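# Seat the L-shaped part flat in its matching pocket

## Task

Place the L-shaped part so it lies flat, fully down on the floor of the pocket whose shape matches it.

## Robot and tools

Robot: two arms, left_arm (on the +y side) and right_arm, each ending in a five-finger hand. right_arm has a right hand; left_arm has its mirror-image left hand. Base positions in the scene frame: left_arm (-0.016, +0.298, +0.010) m, right_arm (-0.009, -0.278, +0.019) m, both turned only slightly about z. A two-camera stand sits behind the arms. Loose objects may occasionally get nudged by outside pushes.

Frames: the scene frame has its origin at table-top height, halfway between the nominal bases, +z up, +x out over the table. Arm names do not match image sides. Each arm's reported hand pose, velocities and targets, and its wrist camera pose, are in that arm's own base frame; fixed cameras and the table are in the scene frame. Reported positions can be off by a few cm, more at long reach.

Hand point: a spot fixed to the palm, 0.05 m in front of it and 0.15 m out from the wrist face. Its +z runs along the straight fingers, +y points out of the palm, +x goes across the palm away from the thumb on the right hand (toward the thumb on the left hand). Straight fingers extend 0.06-0.07 m past the point and sit 0.06 m behind it along -y. A wrist bracket on the little-finger side can strike things.

Row layout (28 numbers, each in [-1, 1], always both arms): left dx, dy, dz, rx, ry, rz; left thumb_turn, thumb_bend, index, middle, ring, little; left force_limit, speed; then the same 14 for the right arm. Pose numbers are offsets, not poses: they count from that arm's Hand target at the start of the action or move, along its own base axes, rotating about the Hand target position. 1.0 = 0.6 m or 180 degrees; rx, ry, rz form one rotation vector. Every row within an action is measured from the same start, so repeating an offset moves further. All six pose numbers at 0 re-commands the current Hand target. Hand motor numbers are absolute targets: -1 open (thumb beside palm / straight), +1 closed (thumb in front of palm / fully bent / finger curled). force_limit runs from about 0 N at -1 to 10 N at +1 (15 N for the thumb motors); speed rises from near zero at -1 to full at +0.48 and above. No value means 'no change': to leave a hand alone, resend the eight hand numbers you last sent it (or, before any were sent, its hand_measured plus hand_force_limit and hand_speed). For a gentle grip close at speed -0.94 or less. Thumb turned in front of the palm lets the hand wrap objects roughly 0.035-0.065 m thick, or handles down to 0.025 m.

Tools:
- execute_actions(actions, cameras): actions is a list of actions; each action is up to 15 rows, one per 1/30 s step, the last row repeated to fill 15 steps (0.5 s). Images appear only with an empty list or when cameras names them.
- move(target, speed, blend, blocking, cameras): a straight-line path for each hand point toward one 28-number row, or up to 15 rows, all offsets from the same starting Hand targets. speed is in m/s (0.002 to 4.3, default 0.25; turning limited to twice that in rad/s), one value or one per target. blend (m) rounds corners in a list; 0 stops at each. blocking=false returns after about 0.5 s while the motion continues. Paths take 0.5-10 s and do not avoid obstacles or the other arm; avoid routing near an arm's own base.
- wait(seconds 0-10): lets time pass, holding commands.
- stop(): brakes a running move.
- zoom_image(camera, region [x0,y0,x1,y1] pixels, max 504x504): closer view of the latest image from cam_high, cam_low, cam_left_wrist or cam_right_wrist (all 896x504).
- show_instructions(): shows the reference pages of the part and tray.
- finished_scene(scene=1): ends the scene irreversibly; the part must stay seated without the robot.

Results: end_effector_position (m) and end_effector_quat_wxyz per arm in its base frame; Hand target (the last commanded pose after clipping, which the next offsets start from); joint positions, velocities ('within noise' if still) and torques (include arm weight; numbers 3 and 4 wrap at ±28 N m). Hand lists follow the motor order: hand_measured (position on the command scale), hand_stopped_by (moving, target, force, stalled, fault), hand_load_n (fingertip force, positive pushing open; dropping to about 0 signals a lost grip), plus hand_force_limit and hand_speed. A move adds a 'move:' line with its ending (done, off_target, moving, held, fault) and limits (paced = pose clipped, held = steps withheld). MOTOR HOT warns of overheating.

Behaviour: arms track loosely and often rest 1-3 cm (up to 5 cm) low or short of the command; resend the missing distance. Commanded orientation is clipped to within 40 degrees of the measured one each step. Blocked arms keep pushing until commanded back past the hand point. Fingers continue after an action ends, lock on arrival or at force_limit; to squeeze harder raise force_limit and send a more-closed target; to loosen send a more-open one. The scene keeps running while you think.

Avoid: dropping the part or releasing it while moving, fast or hard contact with the tray or table, pressing the hands together or closing one hand on the other's fingers, anything leaving the table, excessive finger loads, long stretched-out holds or pushing at unreachable poses (motors overheat and the arm collapses for 30-60 s), and arm stops in general.

Each tool is called after "Emit:" as a command line: name --argument value for each argument, lists and objects as JSON in quotes; but a table of rows of numbers goes row by row, as --pt "numbers of a row", without its own name.

Reference images:

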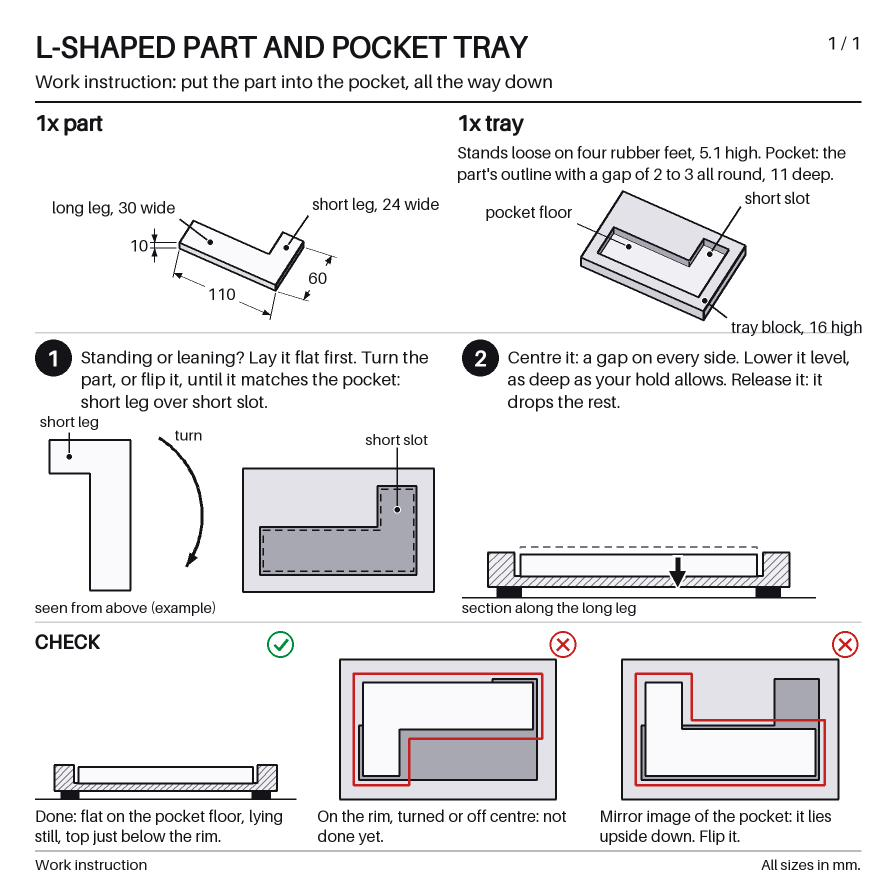

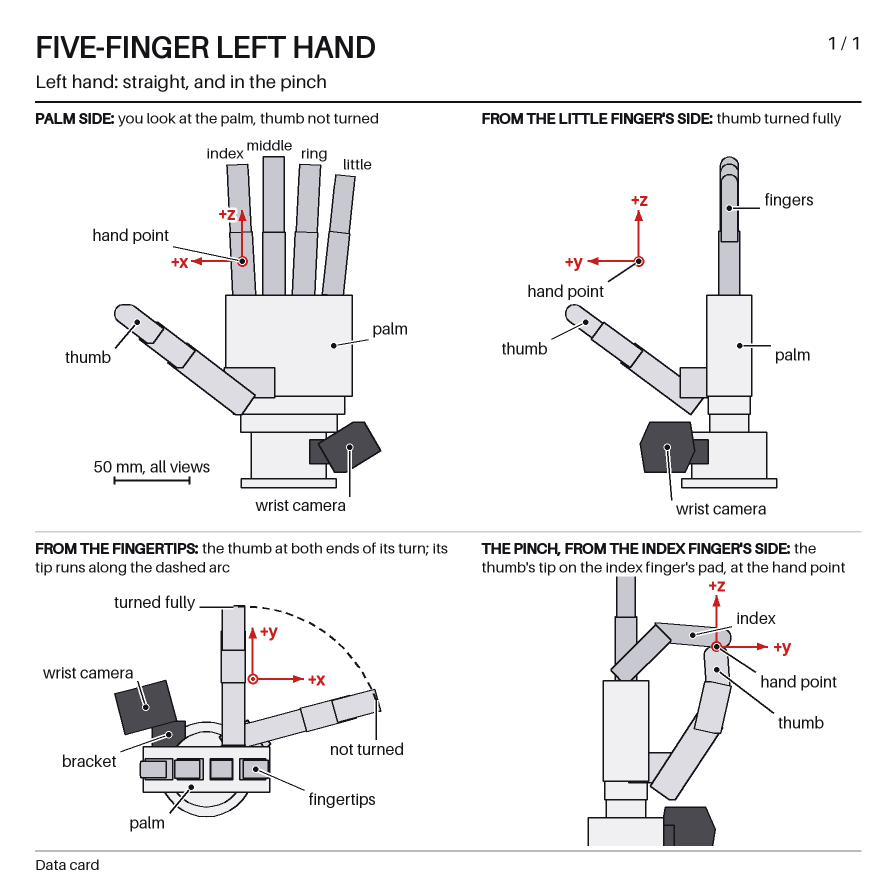

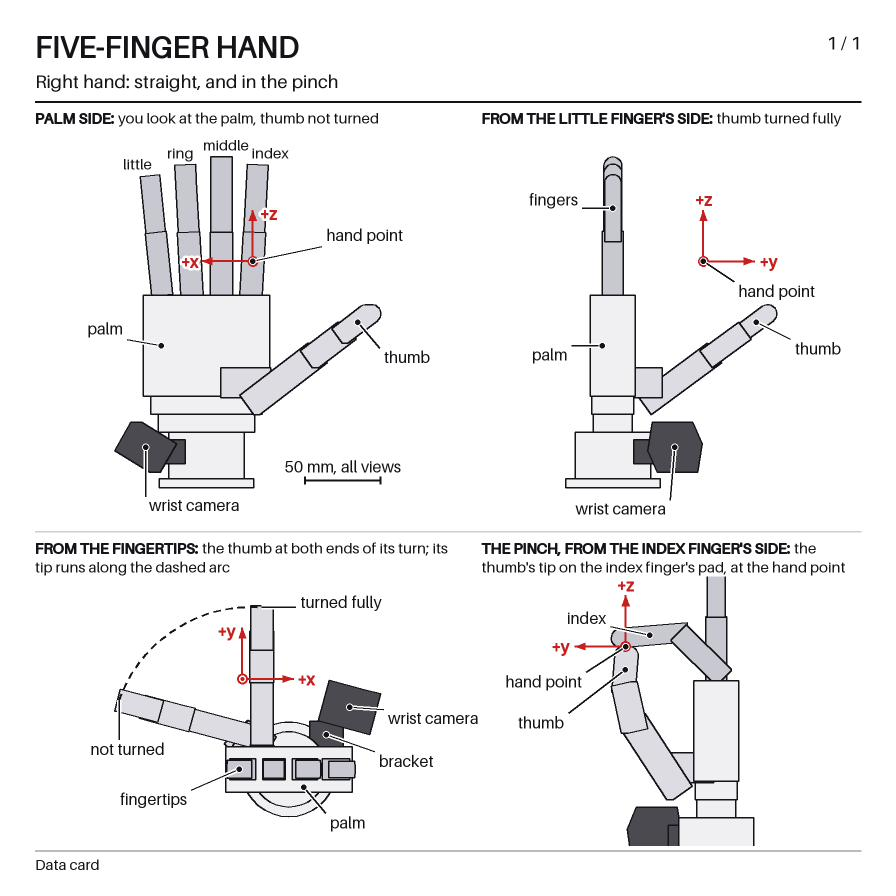

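## Session

Emit:
execute_actions --actions '[]'

Scene clock: 0.00 s.
left_arm: end_effector_position=(+0.5170, -0.2820, +0.1216) hand_measured=(-1.000, -1.000, -1.000, -1.000, -1.000, -1.000) hand_load_n=(+0.0, +0.0, +0.0, +0.0, +0.0, +0.0) hand_stopped_by=(target, target, target, target, target, target) hand_force_limit=0.00 hand_speed=-0.80 end_effector_quat_wxyz=(+0.374, +0.179, +0.713, +0.565) | right_arm: end_effector_position=(+0.4405, -0.2892, +0.2319) hand_measured=(-1.000, -1.000, -1.000, -1.000, -1.000, -1.000) hand_load_n=(+0.0, +0.0, +0.0, +0.0, +0.0, +0.0) hand_stopped_by=(target, target, target, target, target, target) hand_force_limit=0.00 hand_speed=-0.80 end_effector_quat_wxyz=(+0.314, +0.572, -0.309, +0.693)
Joint positions: left_arm=[-0.84 2.223 1.591 -1.047 -1.489 1.124] | right_arm=[-0.258 1.493 0.625 1.067 0.653 -1.622]
Joint velocities: within noise
Joint torques (N m): no reading
Heat: left arm: hottest elbow 33 °C; right arm: hottest shoulder 34 °C.
Hand target: left_arm +0.5202, -0.2856, +0.1280; +0.381, +0.172, +0.715, +0.561 | right_arm +0.4460, -0.2907, +0.2429; +0.312, +0.561, -0.310, +0.701

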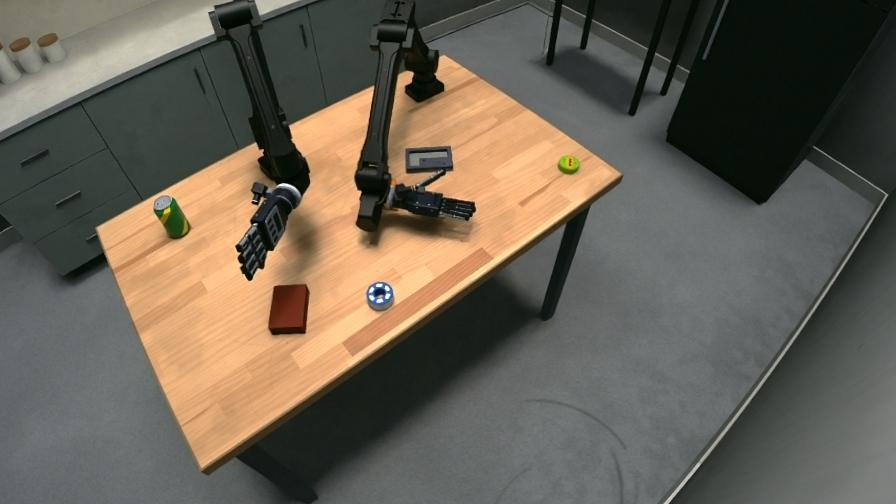

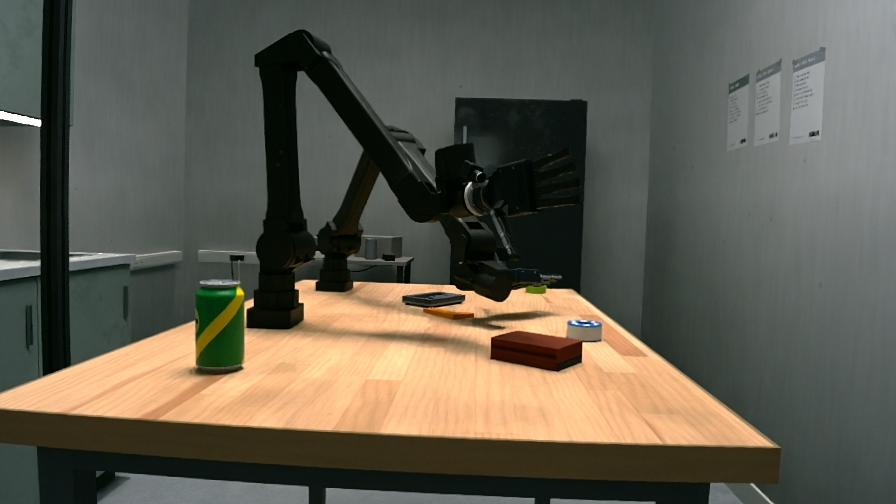

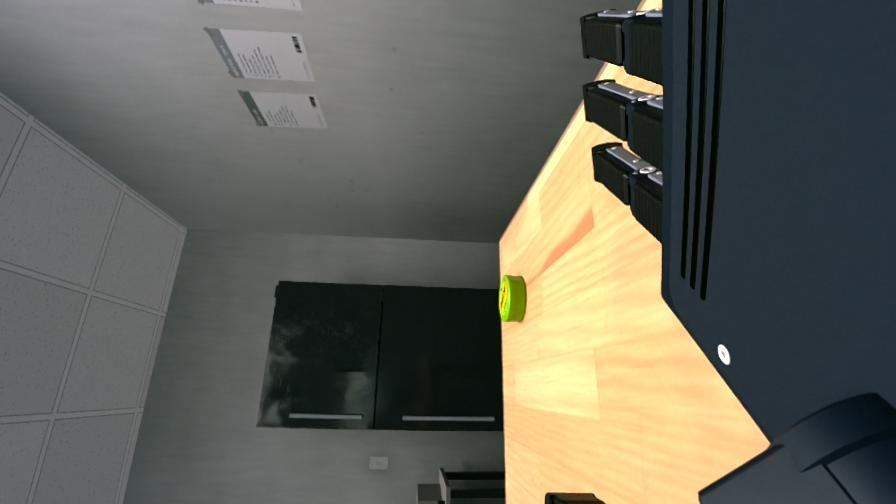

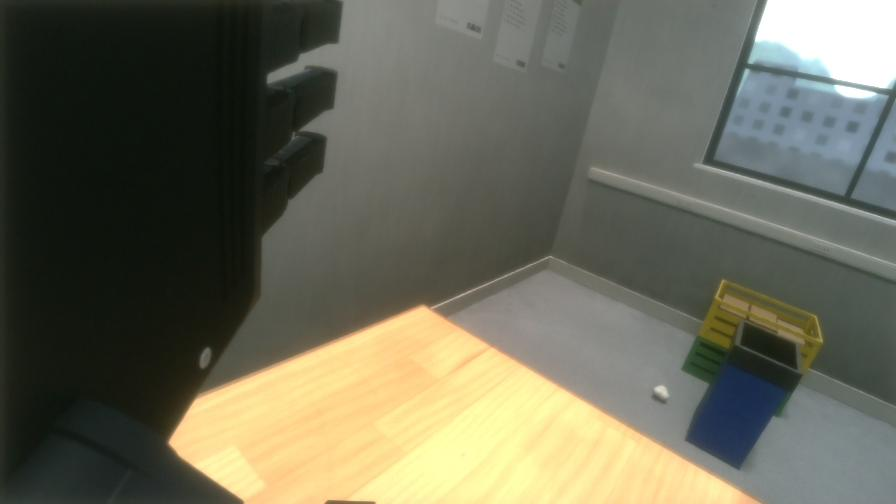

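Emit:
zoom_image --camera "cam_high" --region '[340, 120, 500, 240]'

Emit:
zoom_image --camera "cam_low" --region '[380, 260, 620, 380]'

Scaled by 3.150 from the camera's 896x504 image, which has a finer 1280x720 frame.

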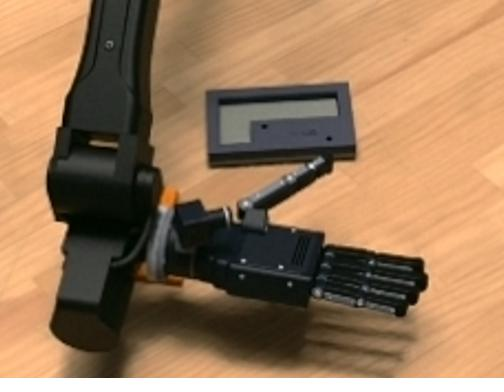

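Scaled by 2.100 from the camera's 896x504 image, which has a finer 1280x720 frame.

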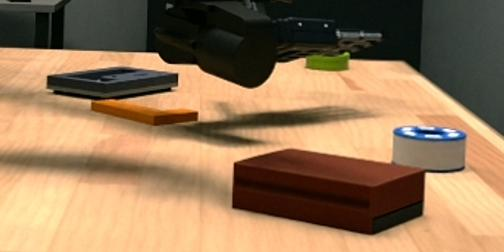

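Emit:
move --pt "0 0 0.2 0 0 0 -1 -1 -1 -1 -1 -1 0 -0.8 0 0 0 0 0 0 -1 -1 -1 -1 -1 -1 0 -0.8" --pt "-0.2 0.56 0.29 0 0 0 -1 -1 -1 -1 -1 -1 0 -0.8 0 0 0 0 0 0 -1 -1 -1 -1 -1 -1 0 -0.8" --speed 0.3 --blend 0.05 --cameras '["all"]'

Scene clock: 31.90 s.
left_arm: end_effector_position=(+0.3978, +0.0521, +0.3008) hand_measured=(-1.000, -1.000, -1.000, -1.000, -1.000, -1.000) hand_load_n=(+0.0, -0.5, +0.0, +0.0, +0.0, +0.0) hand_stopped_by=(target, target, target, target, target, target) hand_force_limit=0.00 hand_speed=-0.80 end_effector_quat_wxyz=(+0.330, +0.115, +0.775, +0.527) | right_arm: end_effector_position=(+0.4405, -0.2892, +0.2319) hand_measured=(-1.000, -1.000, -1.000, -1.000, -1.000, -1.000) hand_load_n=(+0.0, +0.0, +0.0, +0.0, +0.0, +0.0) hand_stopped_by=(target, target, target, target, target, target) hand_force_limit=0.00 hand_speed=-0.80 end_effector_quat_wxyz=(+0.314, +0.572, -0.309, +0.693)
Joint positions: left_arm=[-0.406 1.148 0.731 -0.249 -1.195 2.098] | right_arm=[-0.258 1.493 0.625 1.067 0.653 -1.622]
Joint torques (N m): left_arm=[-0.21 -4.78 7.57 1.94 -0.38 0.13] | right_arm=[0.03 -9.7 7.43 1.72 -0.19 -0.12]
Heat: left arm: hottest elbow 34 °C; right arm: hottest shoulder 34 °C.
Hand target: left_arm +0.4001, +0.0504, +0.3020; +0.381, +0.172, +0.715, +0.561 | right_arm +0.4460, -0.2907, +0.2429; +0.312, +0.561, -0.310, +0.701
Off the commanded pose: left_arm 0.003 m, 12 deg | right_arm 0.012 m, 2 deg.
joint sent to its limit (left arm) — joint 6 (wrist roll), upper limit. The joint targets are off in orientation, not in position.
move: off_target (left_arm, right_arm)
camera_calibration:
cam_left_wrist: T_world_to_cam=[[-0.0021711, -0.243641, -0.969863, 0.311688], [-0.985605, 0.164476, -0.039112, 0.396427], [0.169048, 0.955817, -0.240491, 0.0676472], [0, 0, 0, 1]] pos_world=[0.379962, -0.0539208, 0.334068]

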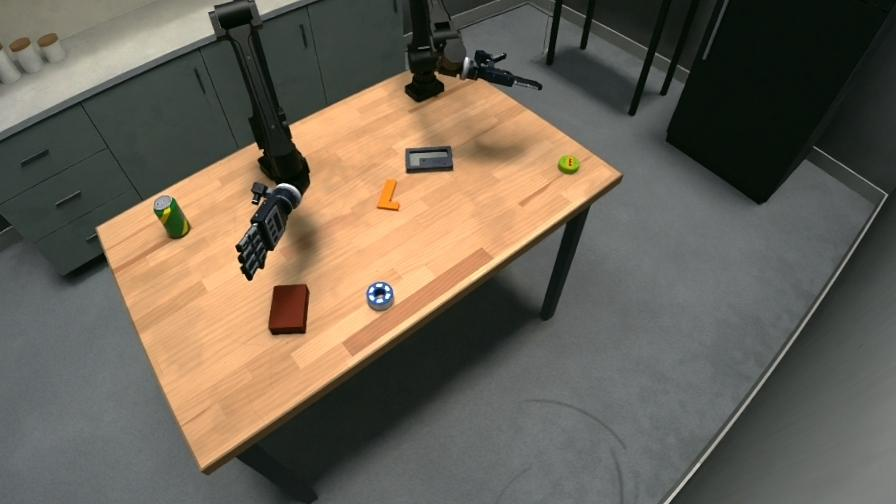

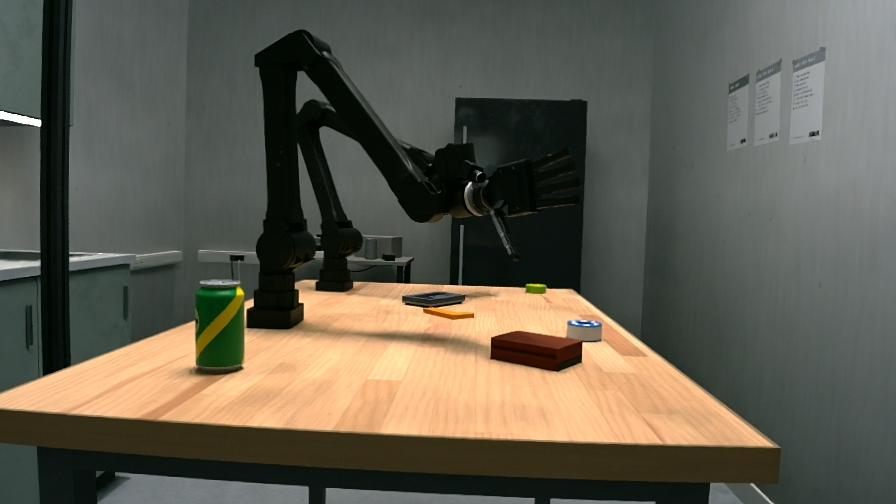

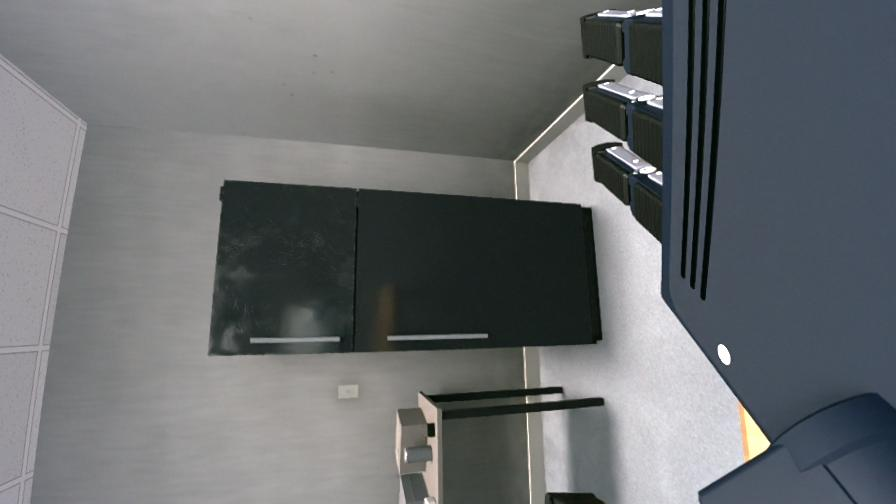

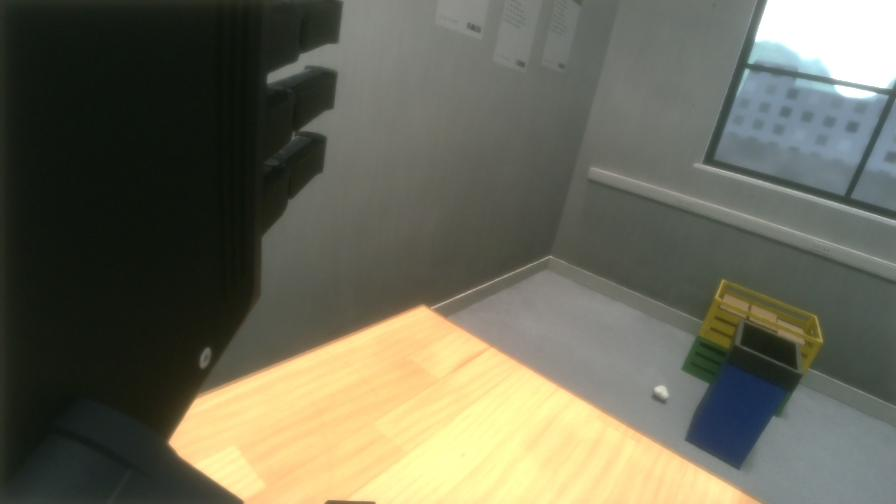

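Emit:
zoom_image --camera "cam_high" --region '[365, 135, 465, 220]'

Emit:
zoom_image --camera "cam_low" --region '[390, 280, 490, 330]'

Scaled by 5.040 from the camera's 896x504 image, which has a finer 1280x720 frame.

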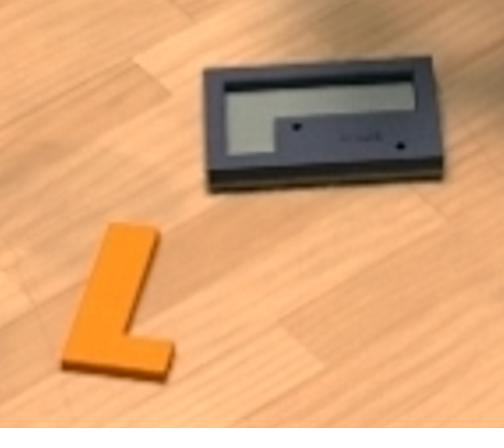

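Scaled by 5.040 from the camera's 896x504 image, which has a finer 1280x720 frame.

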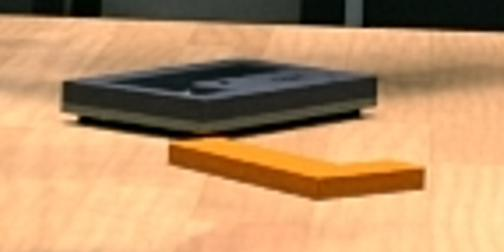

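Emit:
move --target '[0,0,0,-0.771,-0.2246,0.1692,1,-0.5,-0.3,-0.3,-1,-1,0,0,-0.233,-0.218,0.167,0,0,0,-1,-1,-1,-1,-1,-1,0,-0.8]' --speed 0.35 --cameras '["all"]'

Scene clock: 239.17 s.
left_arm: end_effector_position=(+0.3991, +0.0493, +0.2927) hand_measured=(+1.000, -0.500, -0.300, -0.300, -1.000, -1.000) hand_load_n=(+0.0, +0.0, +0.0, +0.0, +0.0, +0.0) hand_stopped_by=(target, target, target, target, target, target) hand_force_limit=0.00 hand_speed=0.00 end_effector_quat_wxyz=(+0.327, -0.588, +0.646, -0.361) | right_arm: end_effector_position=(+0.3063, -0.4150, +0.3228) hand_measured=(-1.000, -1.000, -1.000, -1.000, -1.000, -1.000) hand_load_n=(+0.0, +0.0, +0.0, +0.0, +0.0, +0.0) hand_stopped_by=(target, target, target, target, target, target) hand_force_limit=0.00 hand_speed=-0.80 end_effector_quat_wxyz=(+0.310, +0.574, -0.309, +0.692)
Joint positions: left_arm=[0.335 0.907 0.951 -0.641 0.365 0.234] | right_arm=[-0.766 1.106 0.609 0.649 0.147 -1.522]
Joint torques (N m): left_arm=[0.5 -3.9 8.58 2.56 0.28 -0.1] | right_arm=[-0.97 -7.3 10.47 1.14 -0.19 -0.02]
Heat: left arm: hottest elbow 38 °C; right arm: hottest shoulder 34 °C.
Hand target: left_arm +0.4001, +0.0504, +0.3021; +0.338, -0.585, +0.639, -0.368 | right_arm +0.3064, -0.4214, +0.3433; +0.311, +0.561, -0.310, +0.701
Off the commanded pose: left_arm 0.009 m, 2 deg | right_arm 0.021 m, 2 deg.
move: off_target (right_arm)
camera_calibration:
cam_left_wrist: T_world_to_cam=[[0.514283, -0.29982, 0.803505, -0.419158], [-0.603178, -0.792471, 0.0903609, 0.254517], [0.609663, -0.531128, -0.5884, 0.0674621], [0, 0, 0, 1]] pos_world=[0.327956, 0.111856, 0.353492]
cam_right_wrist: T_world_to_cam=[[-0.781928, -0.603236, 0.157146, -0.0571541], [-0.34746, 0.212465, -0.913307, 0.48909], [0.517552, -0.768742, -0.375733, -0.245861], [0, 0, 0, 1]] pos_world=[0.252495, -0.327396, 0.363293]

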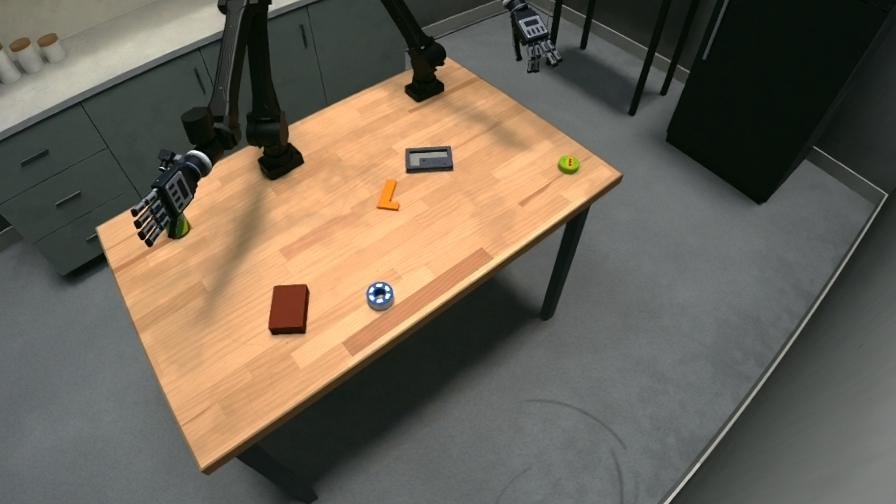

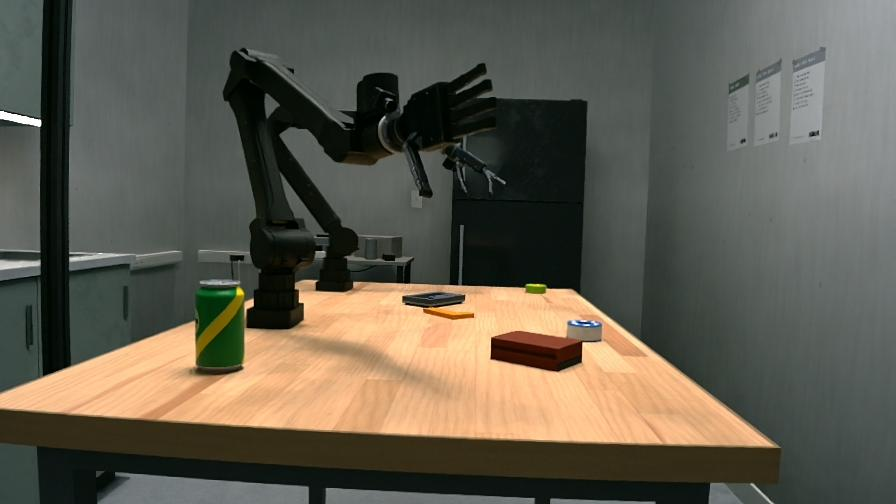

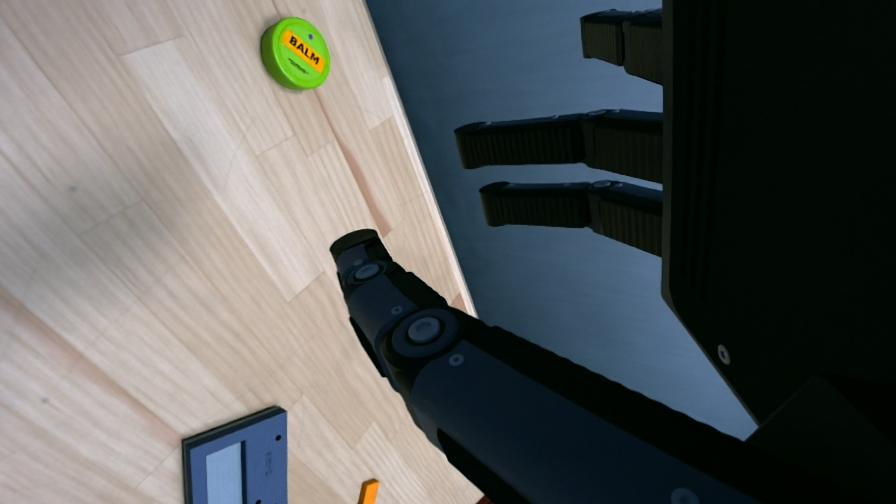

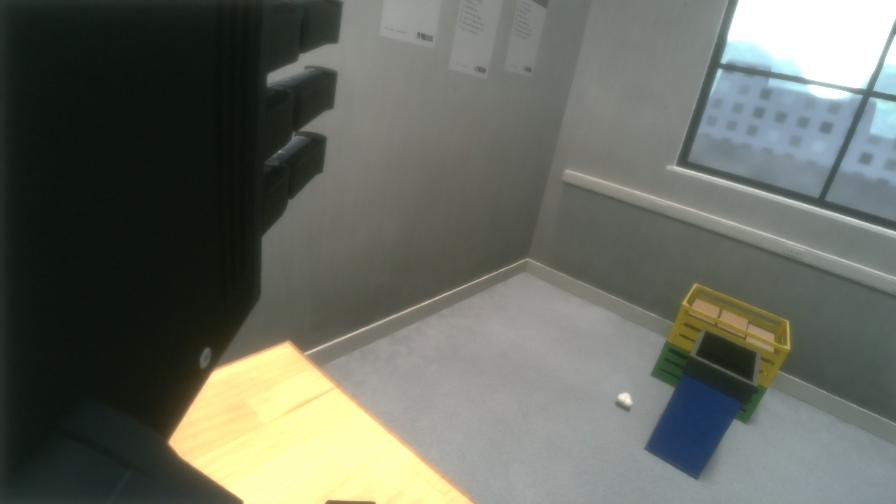

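Emit:
move --target '[-0.0782,-0.7555,-0.2702,0,0,0.2661,1,-0.5,-0.3,-0.3,-1,-1,0,0,0,0,0,0,0,0,-1,-1,-1,-1,-1,-1,0,-0.8]' --speed 0.3 --cameras '["all"]'

Scene clock: 252.67 s.
left_arm: end_effector_position=(+0.3472, -0.3928, +0.1269) hand_measured=(+1.000, -0.500, -0.300, -0.300, -1.000, -1.000) hand_load_n=(+0.0, +0.0, +0.0, +0.0, +0.0, +0.0) hand_stopped_by=(target, target, target, target, target, target) hand_force_limit=0.00 hand_speed=0.00 end_effector_quat_wxyz=(-0.461, +0.787, -0.362, +0.194) | right_arm: end_effector_position=(+0.3063, -0.4150, +0.3228) hand_measured=(-1.000, -1.000, -1.000, -1.000, -1.000, -1.000) hand_load_n=(+0.0, +0.0, +0.0, +0.0, +0.0, +0.0) hand_stopped_by=(target, target, target, target, target, target) hand_force_limit=0.00 hand_speed=-0.80 end_effector_quat_wxyz=(+0.310, +0.574, -0.309, +0.692)
Joint positions: left_arm=[-1.116 1.849 1.494 -1.672 -0.979 -2.071] | right_arm=[-0.766 1.106 0.609 0.649 0.147 -1.522]
Joint torques (N m): left_arm=[0.26 -13.86 9.18 -1.03 -0.5 -0.11] | right_arm=[-0.97 -7.3 10.47 1.2 -0.22 0]
Heat: left arm: hottest elbow 38 °C; right arm: hottest elbow 36 °C.
Hand target: left_arm +0.3531, -0.4030, +0.1400; -0.458, +0.794, -0.346, +0.200 | right_arm +0.3064, -0.4214, +0.3433; +0.311, +0.561, -0.310, +0.701
Off the commanded pose: left_arm 0.018 m, 2 deg | right_arm 0.021 m, 2 deg.
joint sent to its limit (left arm) — joint 4 (wrist pitch), lower limit; joint 6 (wrist roll), lower limit. The joint targets still meet the commanded pose.
move: off_target (left_arm, right_arm)
camera_calibration:
cam_left_wrist: T_world_to_cam=[[0.569489, 0.137465, 0.810423, -0.240126], [0.168219, -0.984541, 0.0487898, -0.450192], [0.804602, 0.108544, -0.58381, -0.0503449], [0, 0, 0, 1]] pos_world=[0.252988, -0.404759, 0.187177]
cam_right_wrist: T_world_to_cam=[[-0.781928, -0.603236, 0.157146, -0.0571541], [-0.34746, 0.212465, -0.913307, 0.48909], [0.517552, -0.768742, -0.375733, -0.245861], [0, 0, 0, 1]] pos_world=[0.252495, -0.327396, 0.363293]

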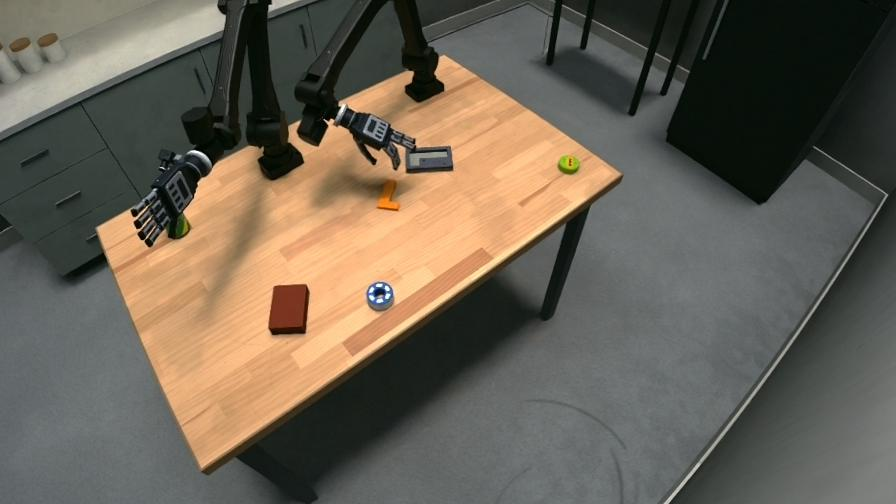

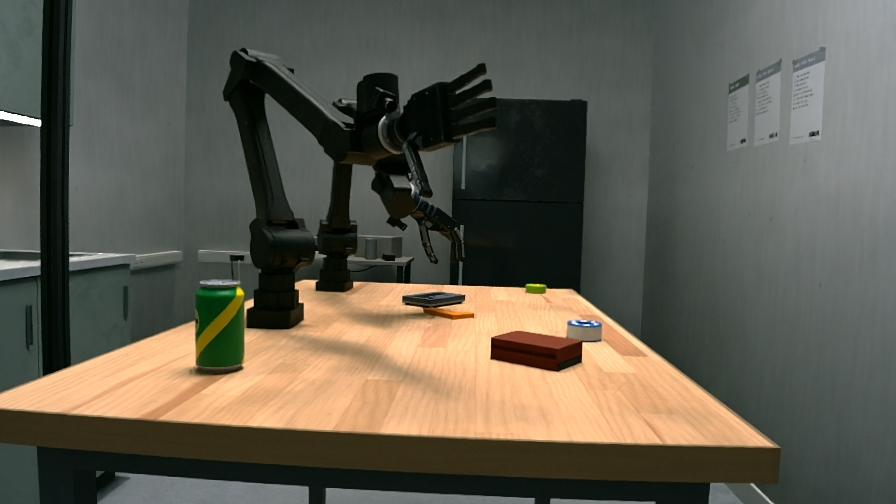

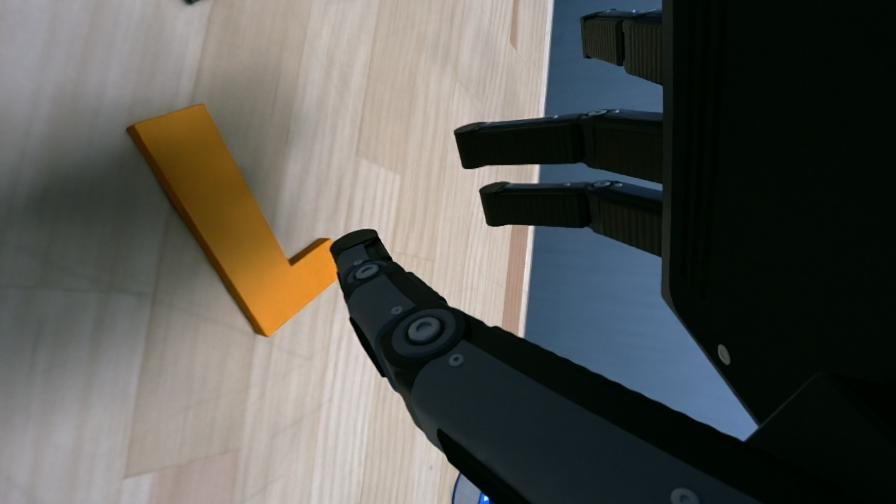

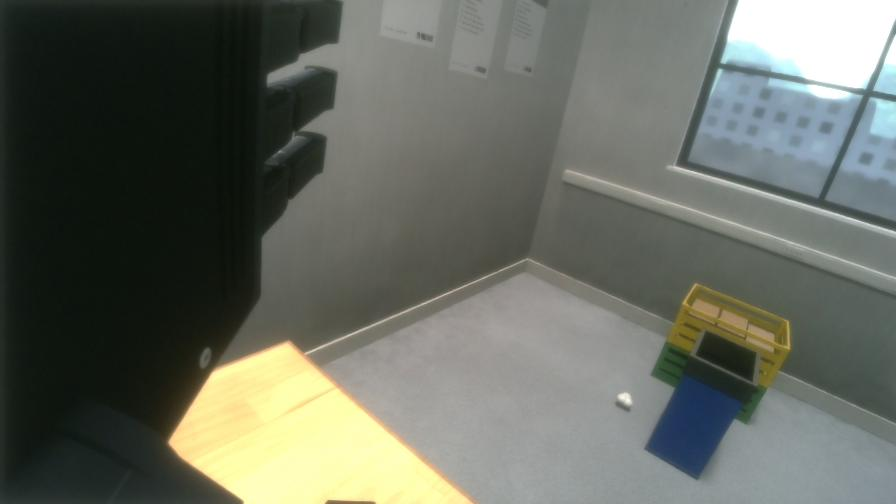

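Emit:
move --target '[-0.0085,-0.0228,-0.12,0,0,-0.0383,1,-0.5,-0.3,-0.3,-1,-1,0,0,0,0,0,0,0,0,-1,-1,-1,-1,-1,-1,0,-0.8]' --speed 0.15 --cameras '["cam_high","cam_low","cam_left_wrist"]'

Scene clock: 290.73 s.
left_arm: end_effector_position=(+0.3499, -0.4116, +0.0690) hand_measured=(+1.000, -0.500, -0.300, -0.300, -1.000, -1.000) hand_load_n=(+0.0, +0.0, +0.0, +0.0, +0.0, +0.0) hand_stopped_by=(target, target, target, target, target, target) hand_force_limit=0.00 hand_speed=0.00 end_effector_quat_wxyz=(-0.447, +0.774, -0.388, +0.224) | right_arm: end_effector_position=(+0.3063, -0.4150, +0.3228) hand_measured=(-1.000, -1.000, -1.000, -1.000, -1.000, -1.000) hand_load_n=(+0.0, +0.0, +0.0, +0.0, +0.0, +0.0) hand_stopped_by=(target, target, target, target, target, target) hand_force_limit=0.00 hand_speed=-0.80 end_effector_quat_wxyz=(+0.310, +0.574, -0.309, +0.692)
Joint positions: left_arm=[-1.13 1.893 1.402 -1.412 -1.013 -1.957] | right_arm=[-0.766 1.106 0.609 0.649 0.147 -1.522]
Joint torques (N m): left_arm=[-0.62 -13.51 6.34 -0.03 -0.71 0.11] | right_arm=[-1.03 -7.53 10.45 1.2 -0.21 0]
Heat: left arm: hottest elbow 40 °C; right arm: hottest elbow 39 °C.
Hand target: left_arm +0.3481, -0.4165, +0.0680; -0.446, +0.771, -0.394, +0.227 | right_arm +0.3064, -0.4214, +0.3433; +0.311, +0.561, -0.310, +0.701
Off the commanded pose: left_arm 0.005 m, 1 deg | right_arm 0.021 m, 2 deg.
move: off_target (right_arm)
camera_calibration:
cam_left_wrist: T_world_to_cam=[[0.564903, 0.10744, 0.818133, -0.203496], [0.083764, -0.993832, 0.0726763, -0.442227], [0.820895, 0.027475, -0.570418, -0.124207], [0, 0, 0, 1]] pos_world=[0.25396, -0.414223, 0.127776]
Images, in order (width x height): cam_high 896x504, cam_low 896x504, cam_left_wrist 896x504.

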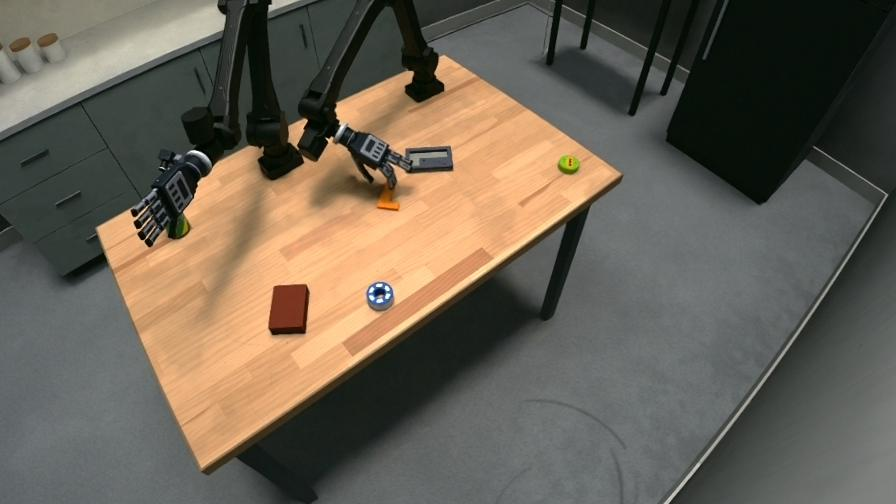

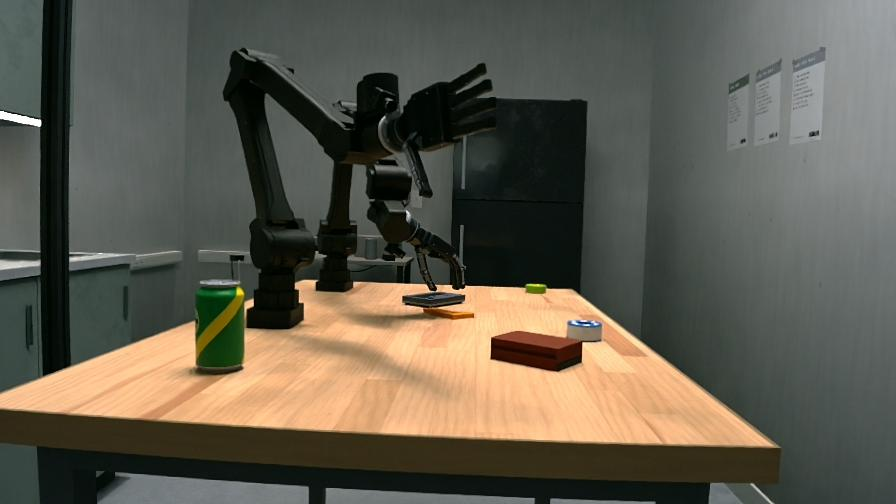

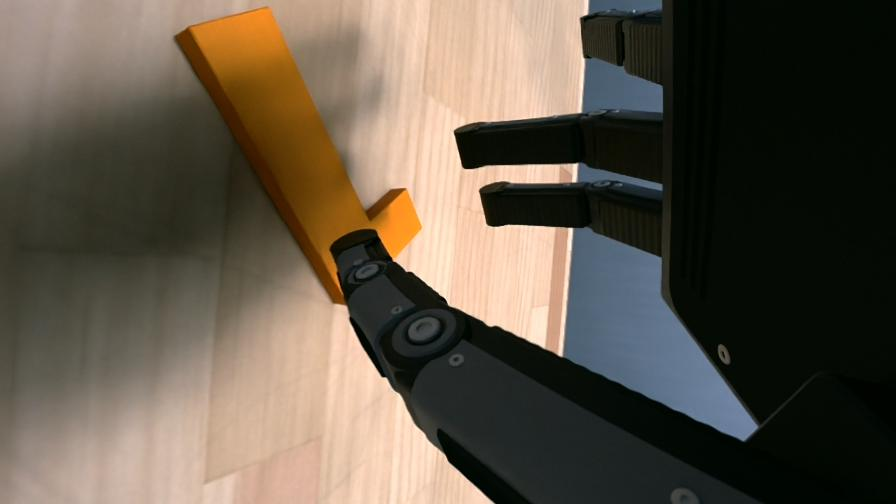

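Emit:
move --target '[-0.005,0.0117,-0.0717,0,0,0,1,-0.5,-0.3,-0.3,-1,-1,0,0,0,0,0,0,0,0,-1,-1,-1,-1,-1,-1,0,-0.8]' --speed 0.08 --cameras '["cam_high","cam_low","cam_left_wrist"]'

Emit:
zoom_image --camera "cam_high" --region '[330, 110, 470, 230]'

Emit:
zoom_image --camera "cam_low" --region '[390, 240, 490, 330]'

Scene clock: 309.00 s.
left_arm: end_effector_position=(+0.3472, -0.4059, +0.0296) hand_measured=(+1.000, -0.500, -0.300, -0.300, -1.000, -1.000) hand_load_n=(+0.0, +0.0, +0.0, +0.0, +0.0, +0.0) hand_stopped_by=(target, target, target, target, target, target) hand_force_limit=0.00 hand_speed=0.00 end_effector_quat_wxyz=(-0.445, +0.775, -0.387, +0.227) | right_arm: end_effector_position=(+0.3063, -0.4150, +0.3228) hand_measured=(-1.000, -1.000, -1.000, -1.000, -1.000, -1.000) hand_load_n=(+0.0, +0.0, +0.0, +0.0, -0.5, +0.0) hand_stopped_by=(target, target, target, target, target, target) hand_force_limit=0.00 hand_speed=-0.80 end_effector_quat_wxyz=(+0.310, +0.574, -0.309, +0.692)
Joint positions: left_arm=[-1.13 1.927 1.336 -1.303 -1.013 -1.955] | right_arm=[-0.766 1.106 0.609 0.649 0.147 -1.522]
Joint torques (N m): left_arm=[-0.56 -13.22 5.85 -0.02 -0.71 0.11] | right_arm=[-0.97 -7.53 10.51 1.17 -0.19 -0.01]
Heat: left arm: hottest elbow 38 °C; right arm: hottest elbow 39 °C.
Hand target: left_arm +0.3450, -0.4094, +0.0248; -0.446, +0.771, -0.394, +0.227 | right_arm +0.3064, -0.4214, +0.3433; +0.311, +0.561, -0.310, +0.701
Off the commanded pose: left_arm 0.006 m, 1 deg | right_arm 0.021 m, 2 deg.
move: off_target (right_arm)
camera_calibration:
cam_left_wrist: T_world_to_cam=[[0.562636, 0.112636, 0.818996, -0.167432], [0.0827694, -0.993372, 0.0797571, -0.433124], [0.822551, 0.0229136, -0.56823, -0.147112], [0, 0, 0, 1]] pos_world=[0.251059, -0.408023, 0.0880773]
Images, in order (width x height): cam_high 896x504, cam_low 896x504, cam_left_wrist 896x504.

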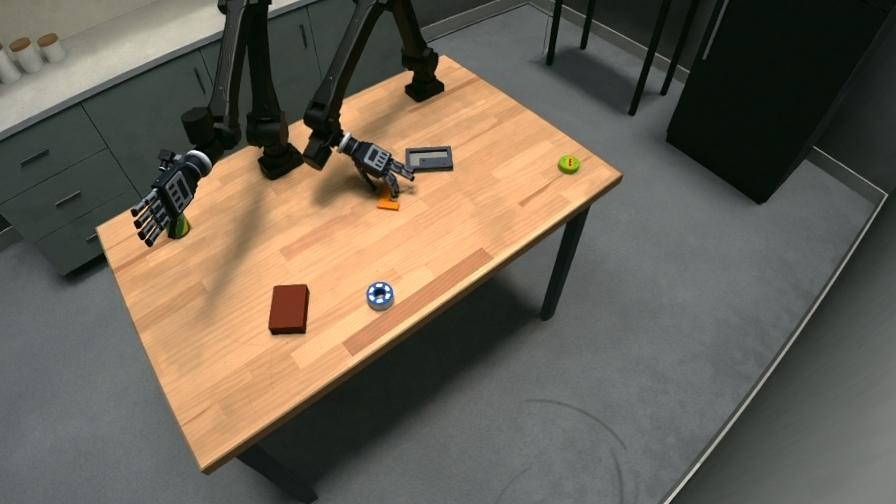

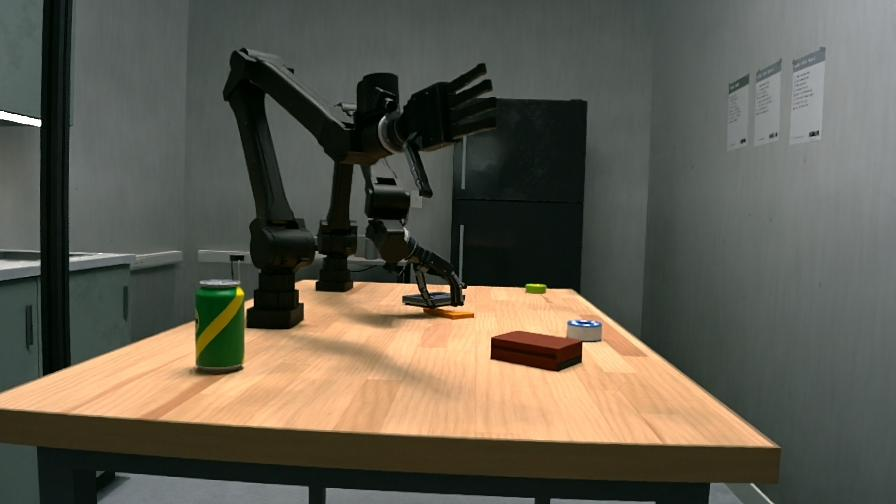

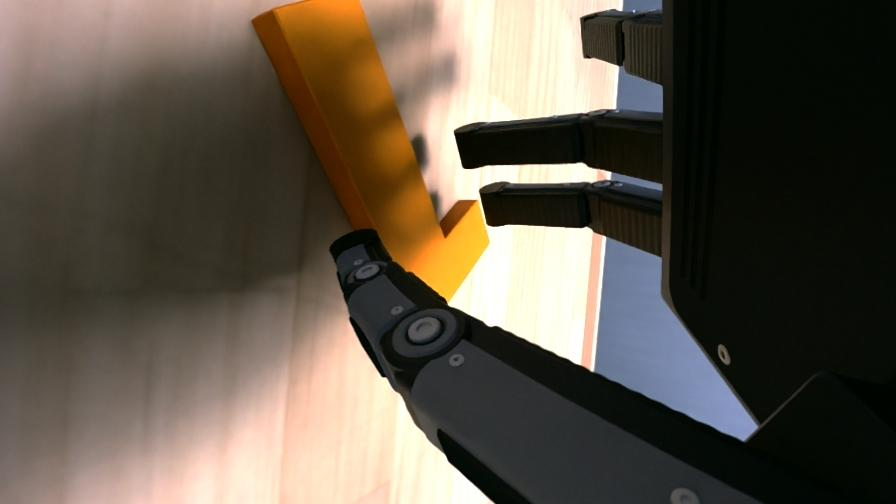

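Scaled by 3.600 from the camera's 896x504 image, which has a finer 1280x720 frame.

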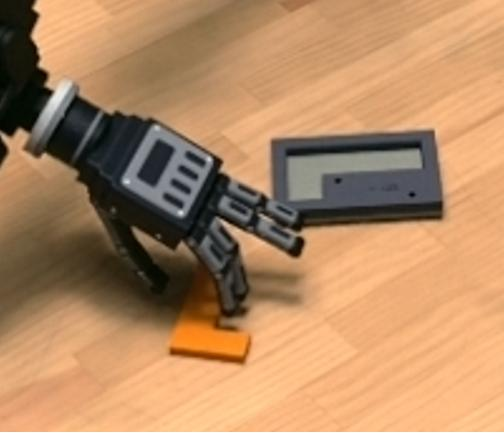

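Scaled by 5.040 from the camera's 896x504 image, which has a finer 1280x720 frame.

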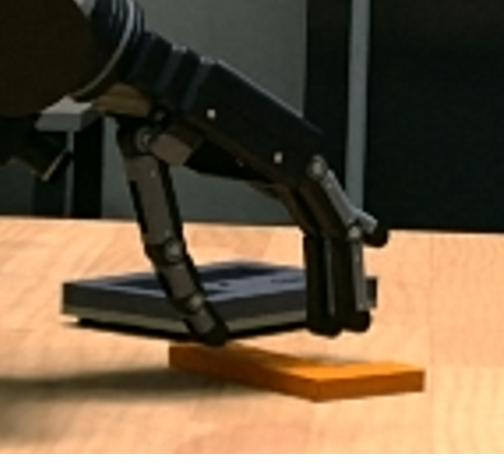

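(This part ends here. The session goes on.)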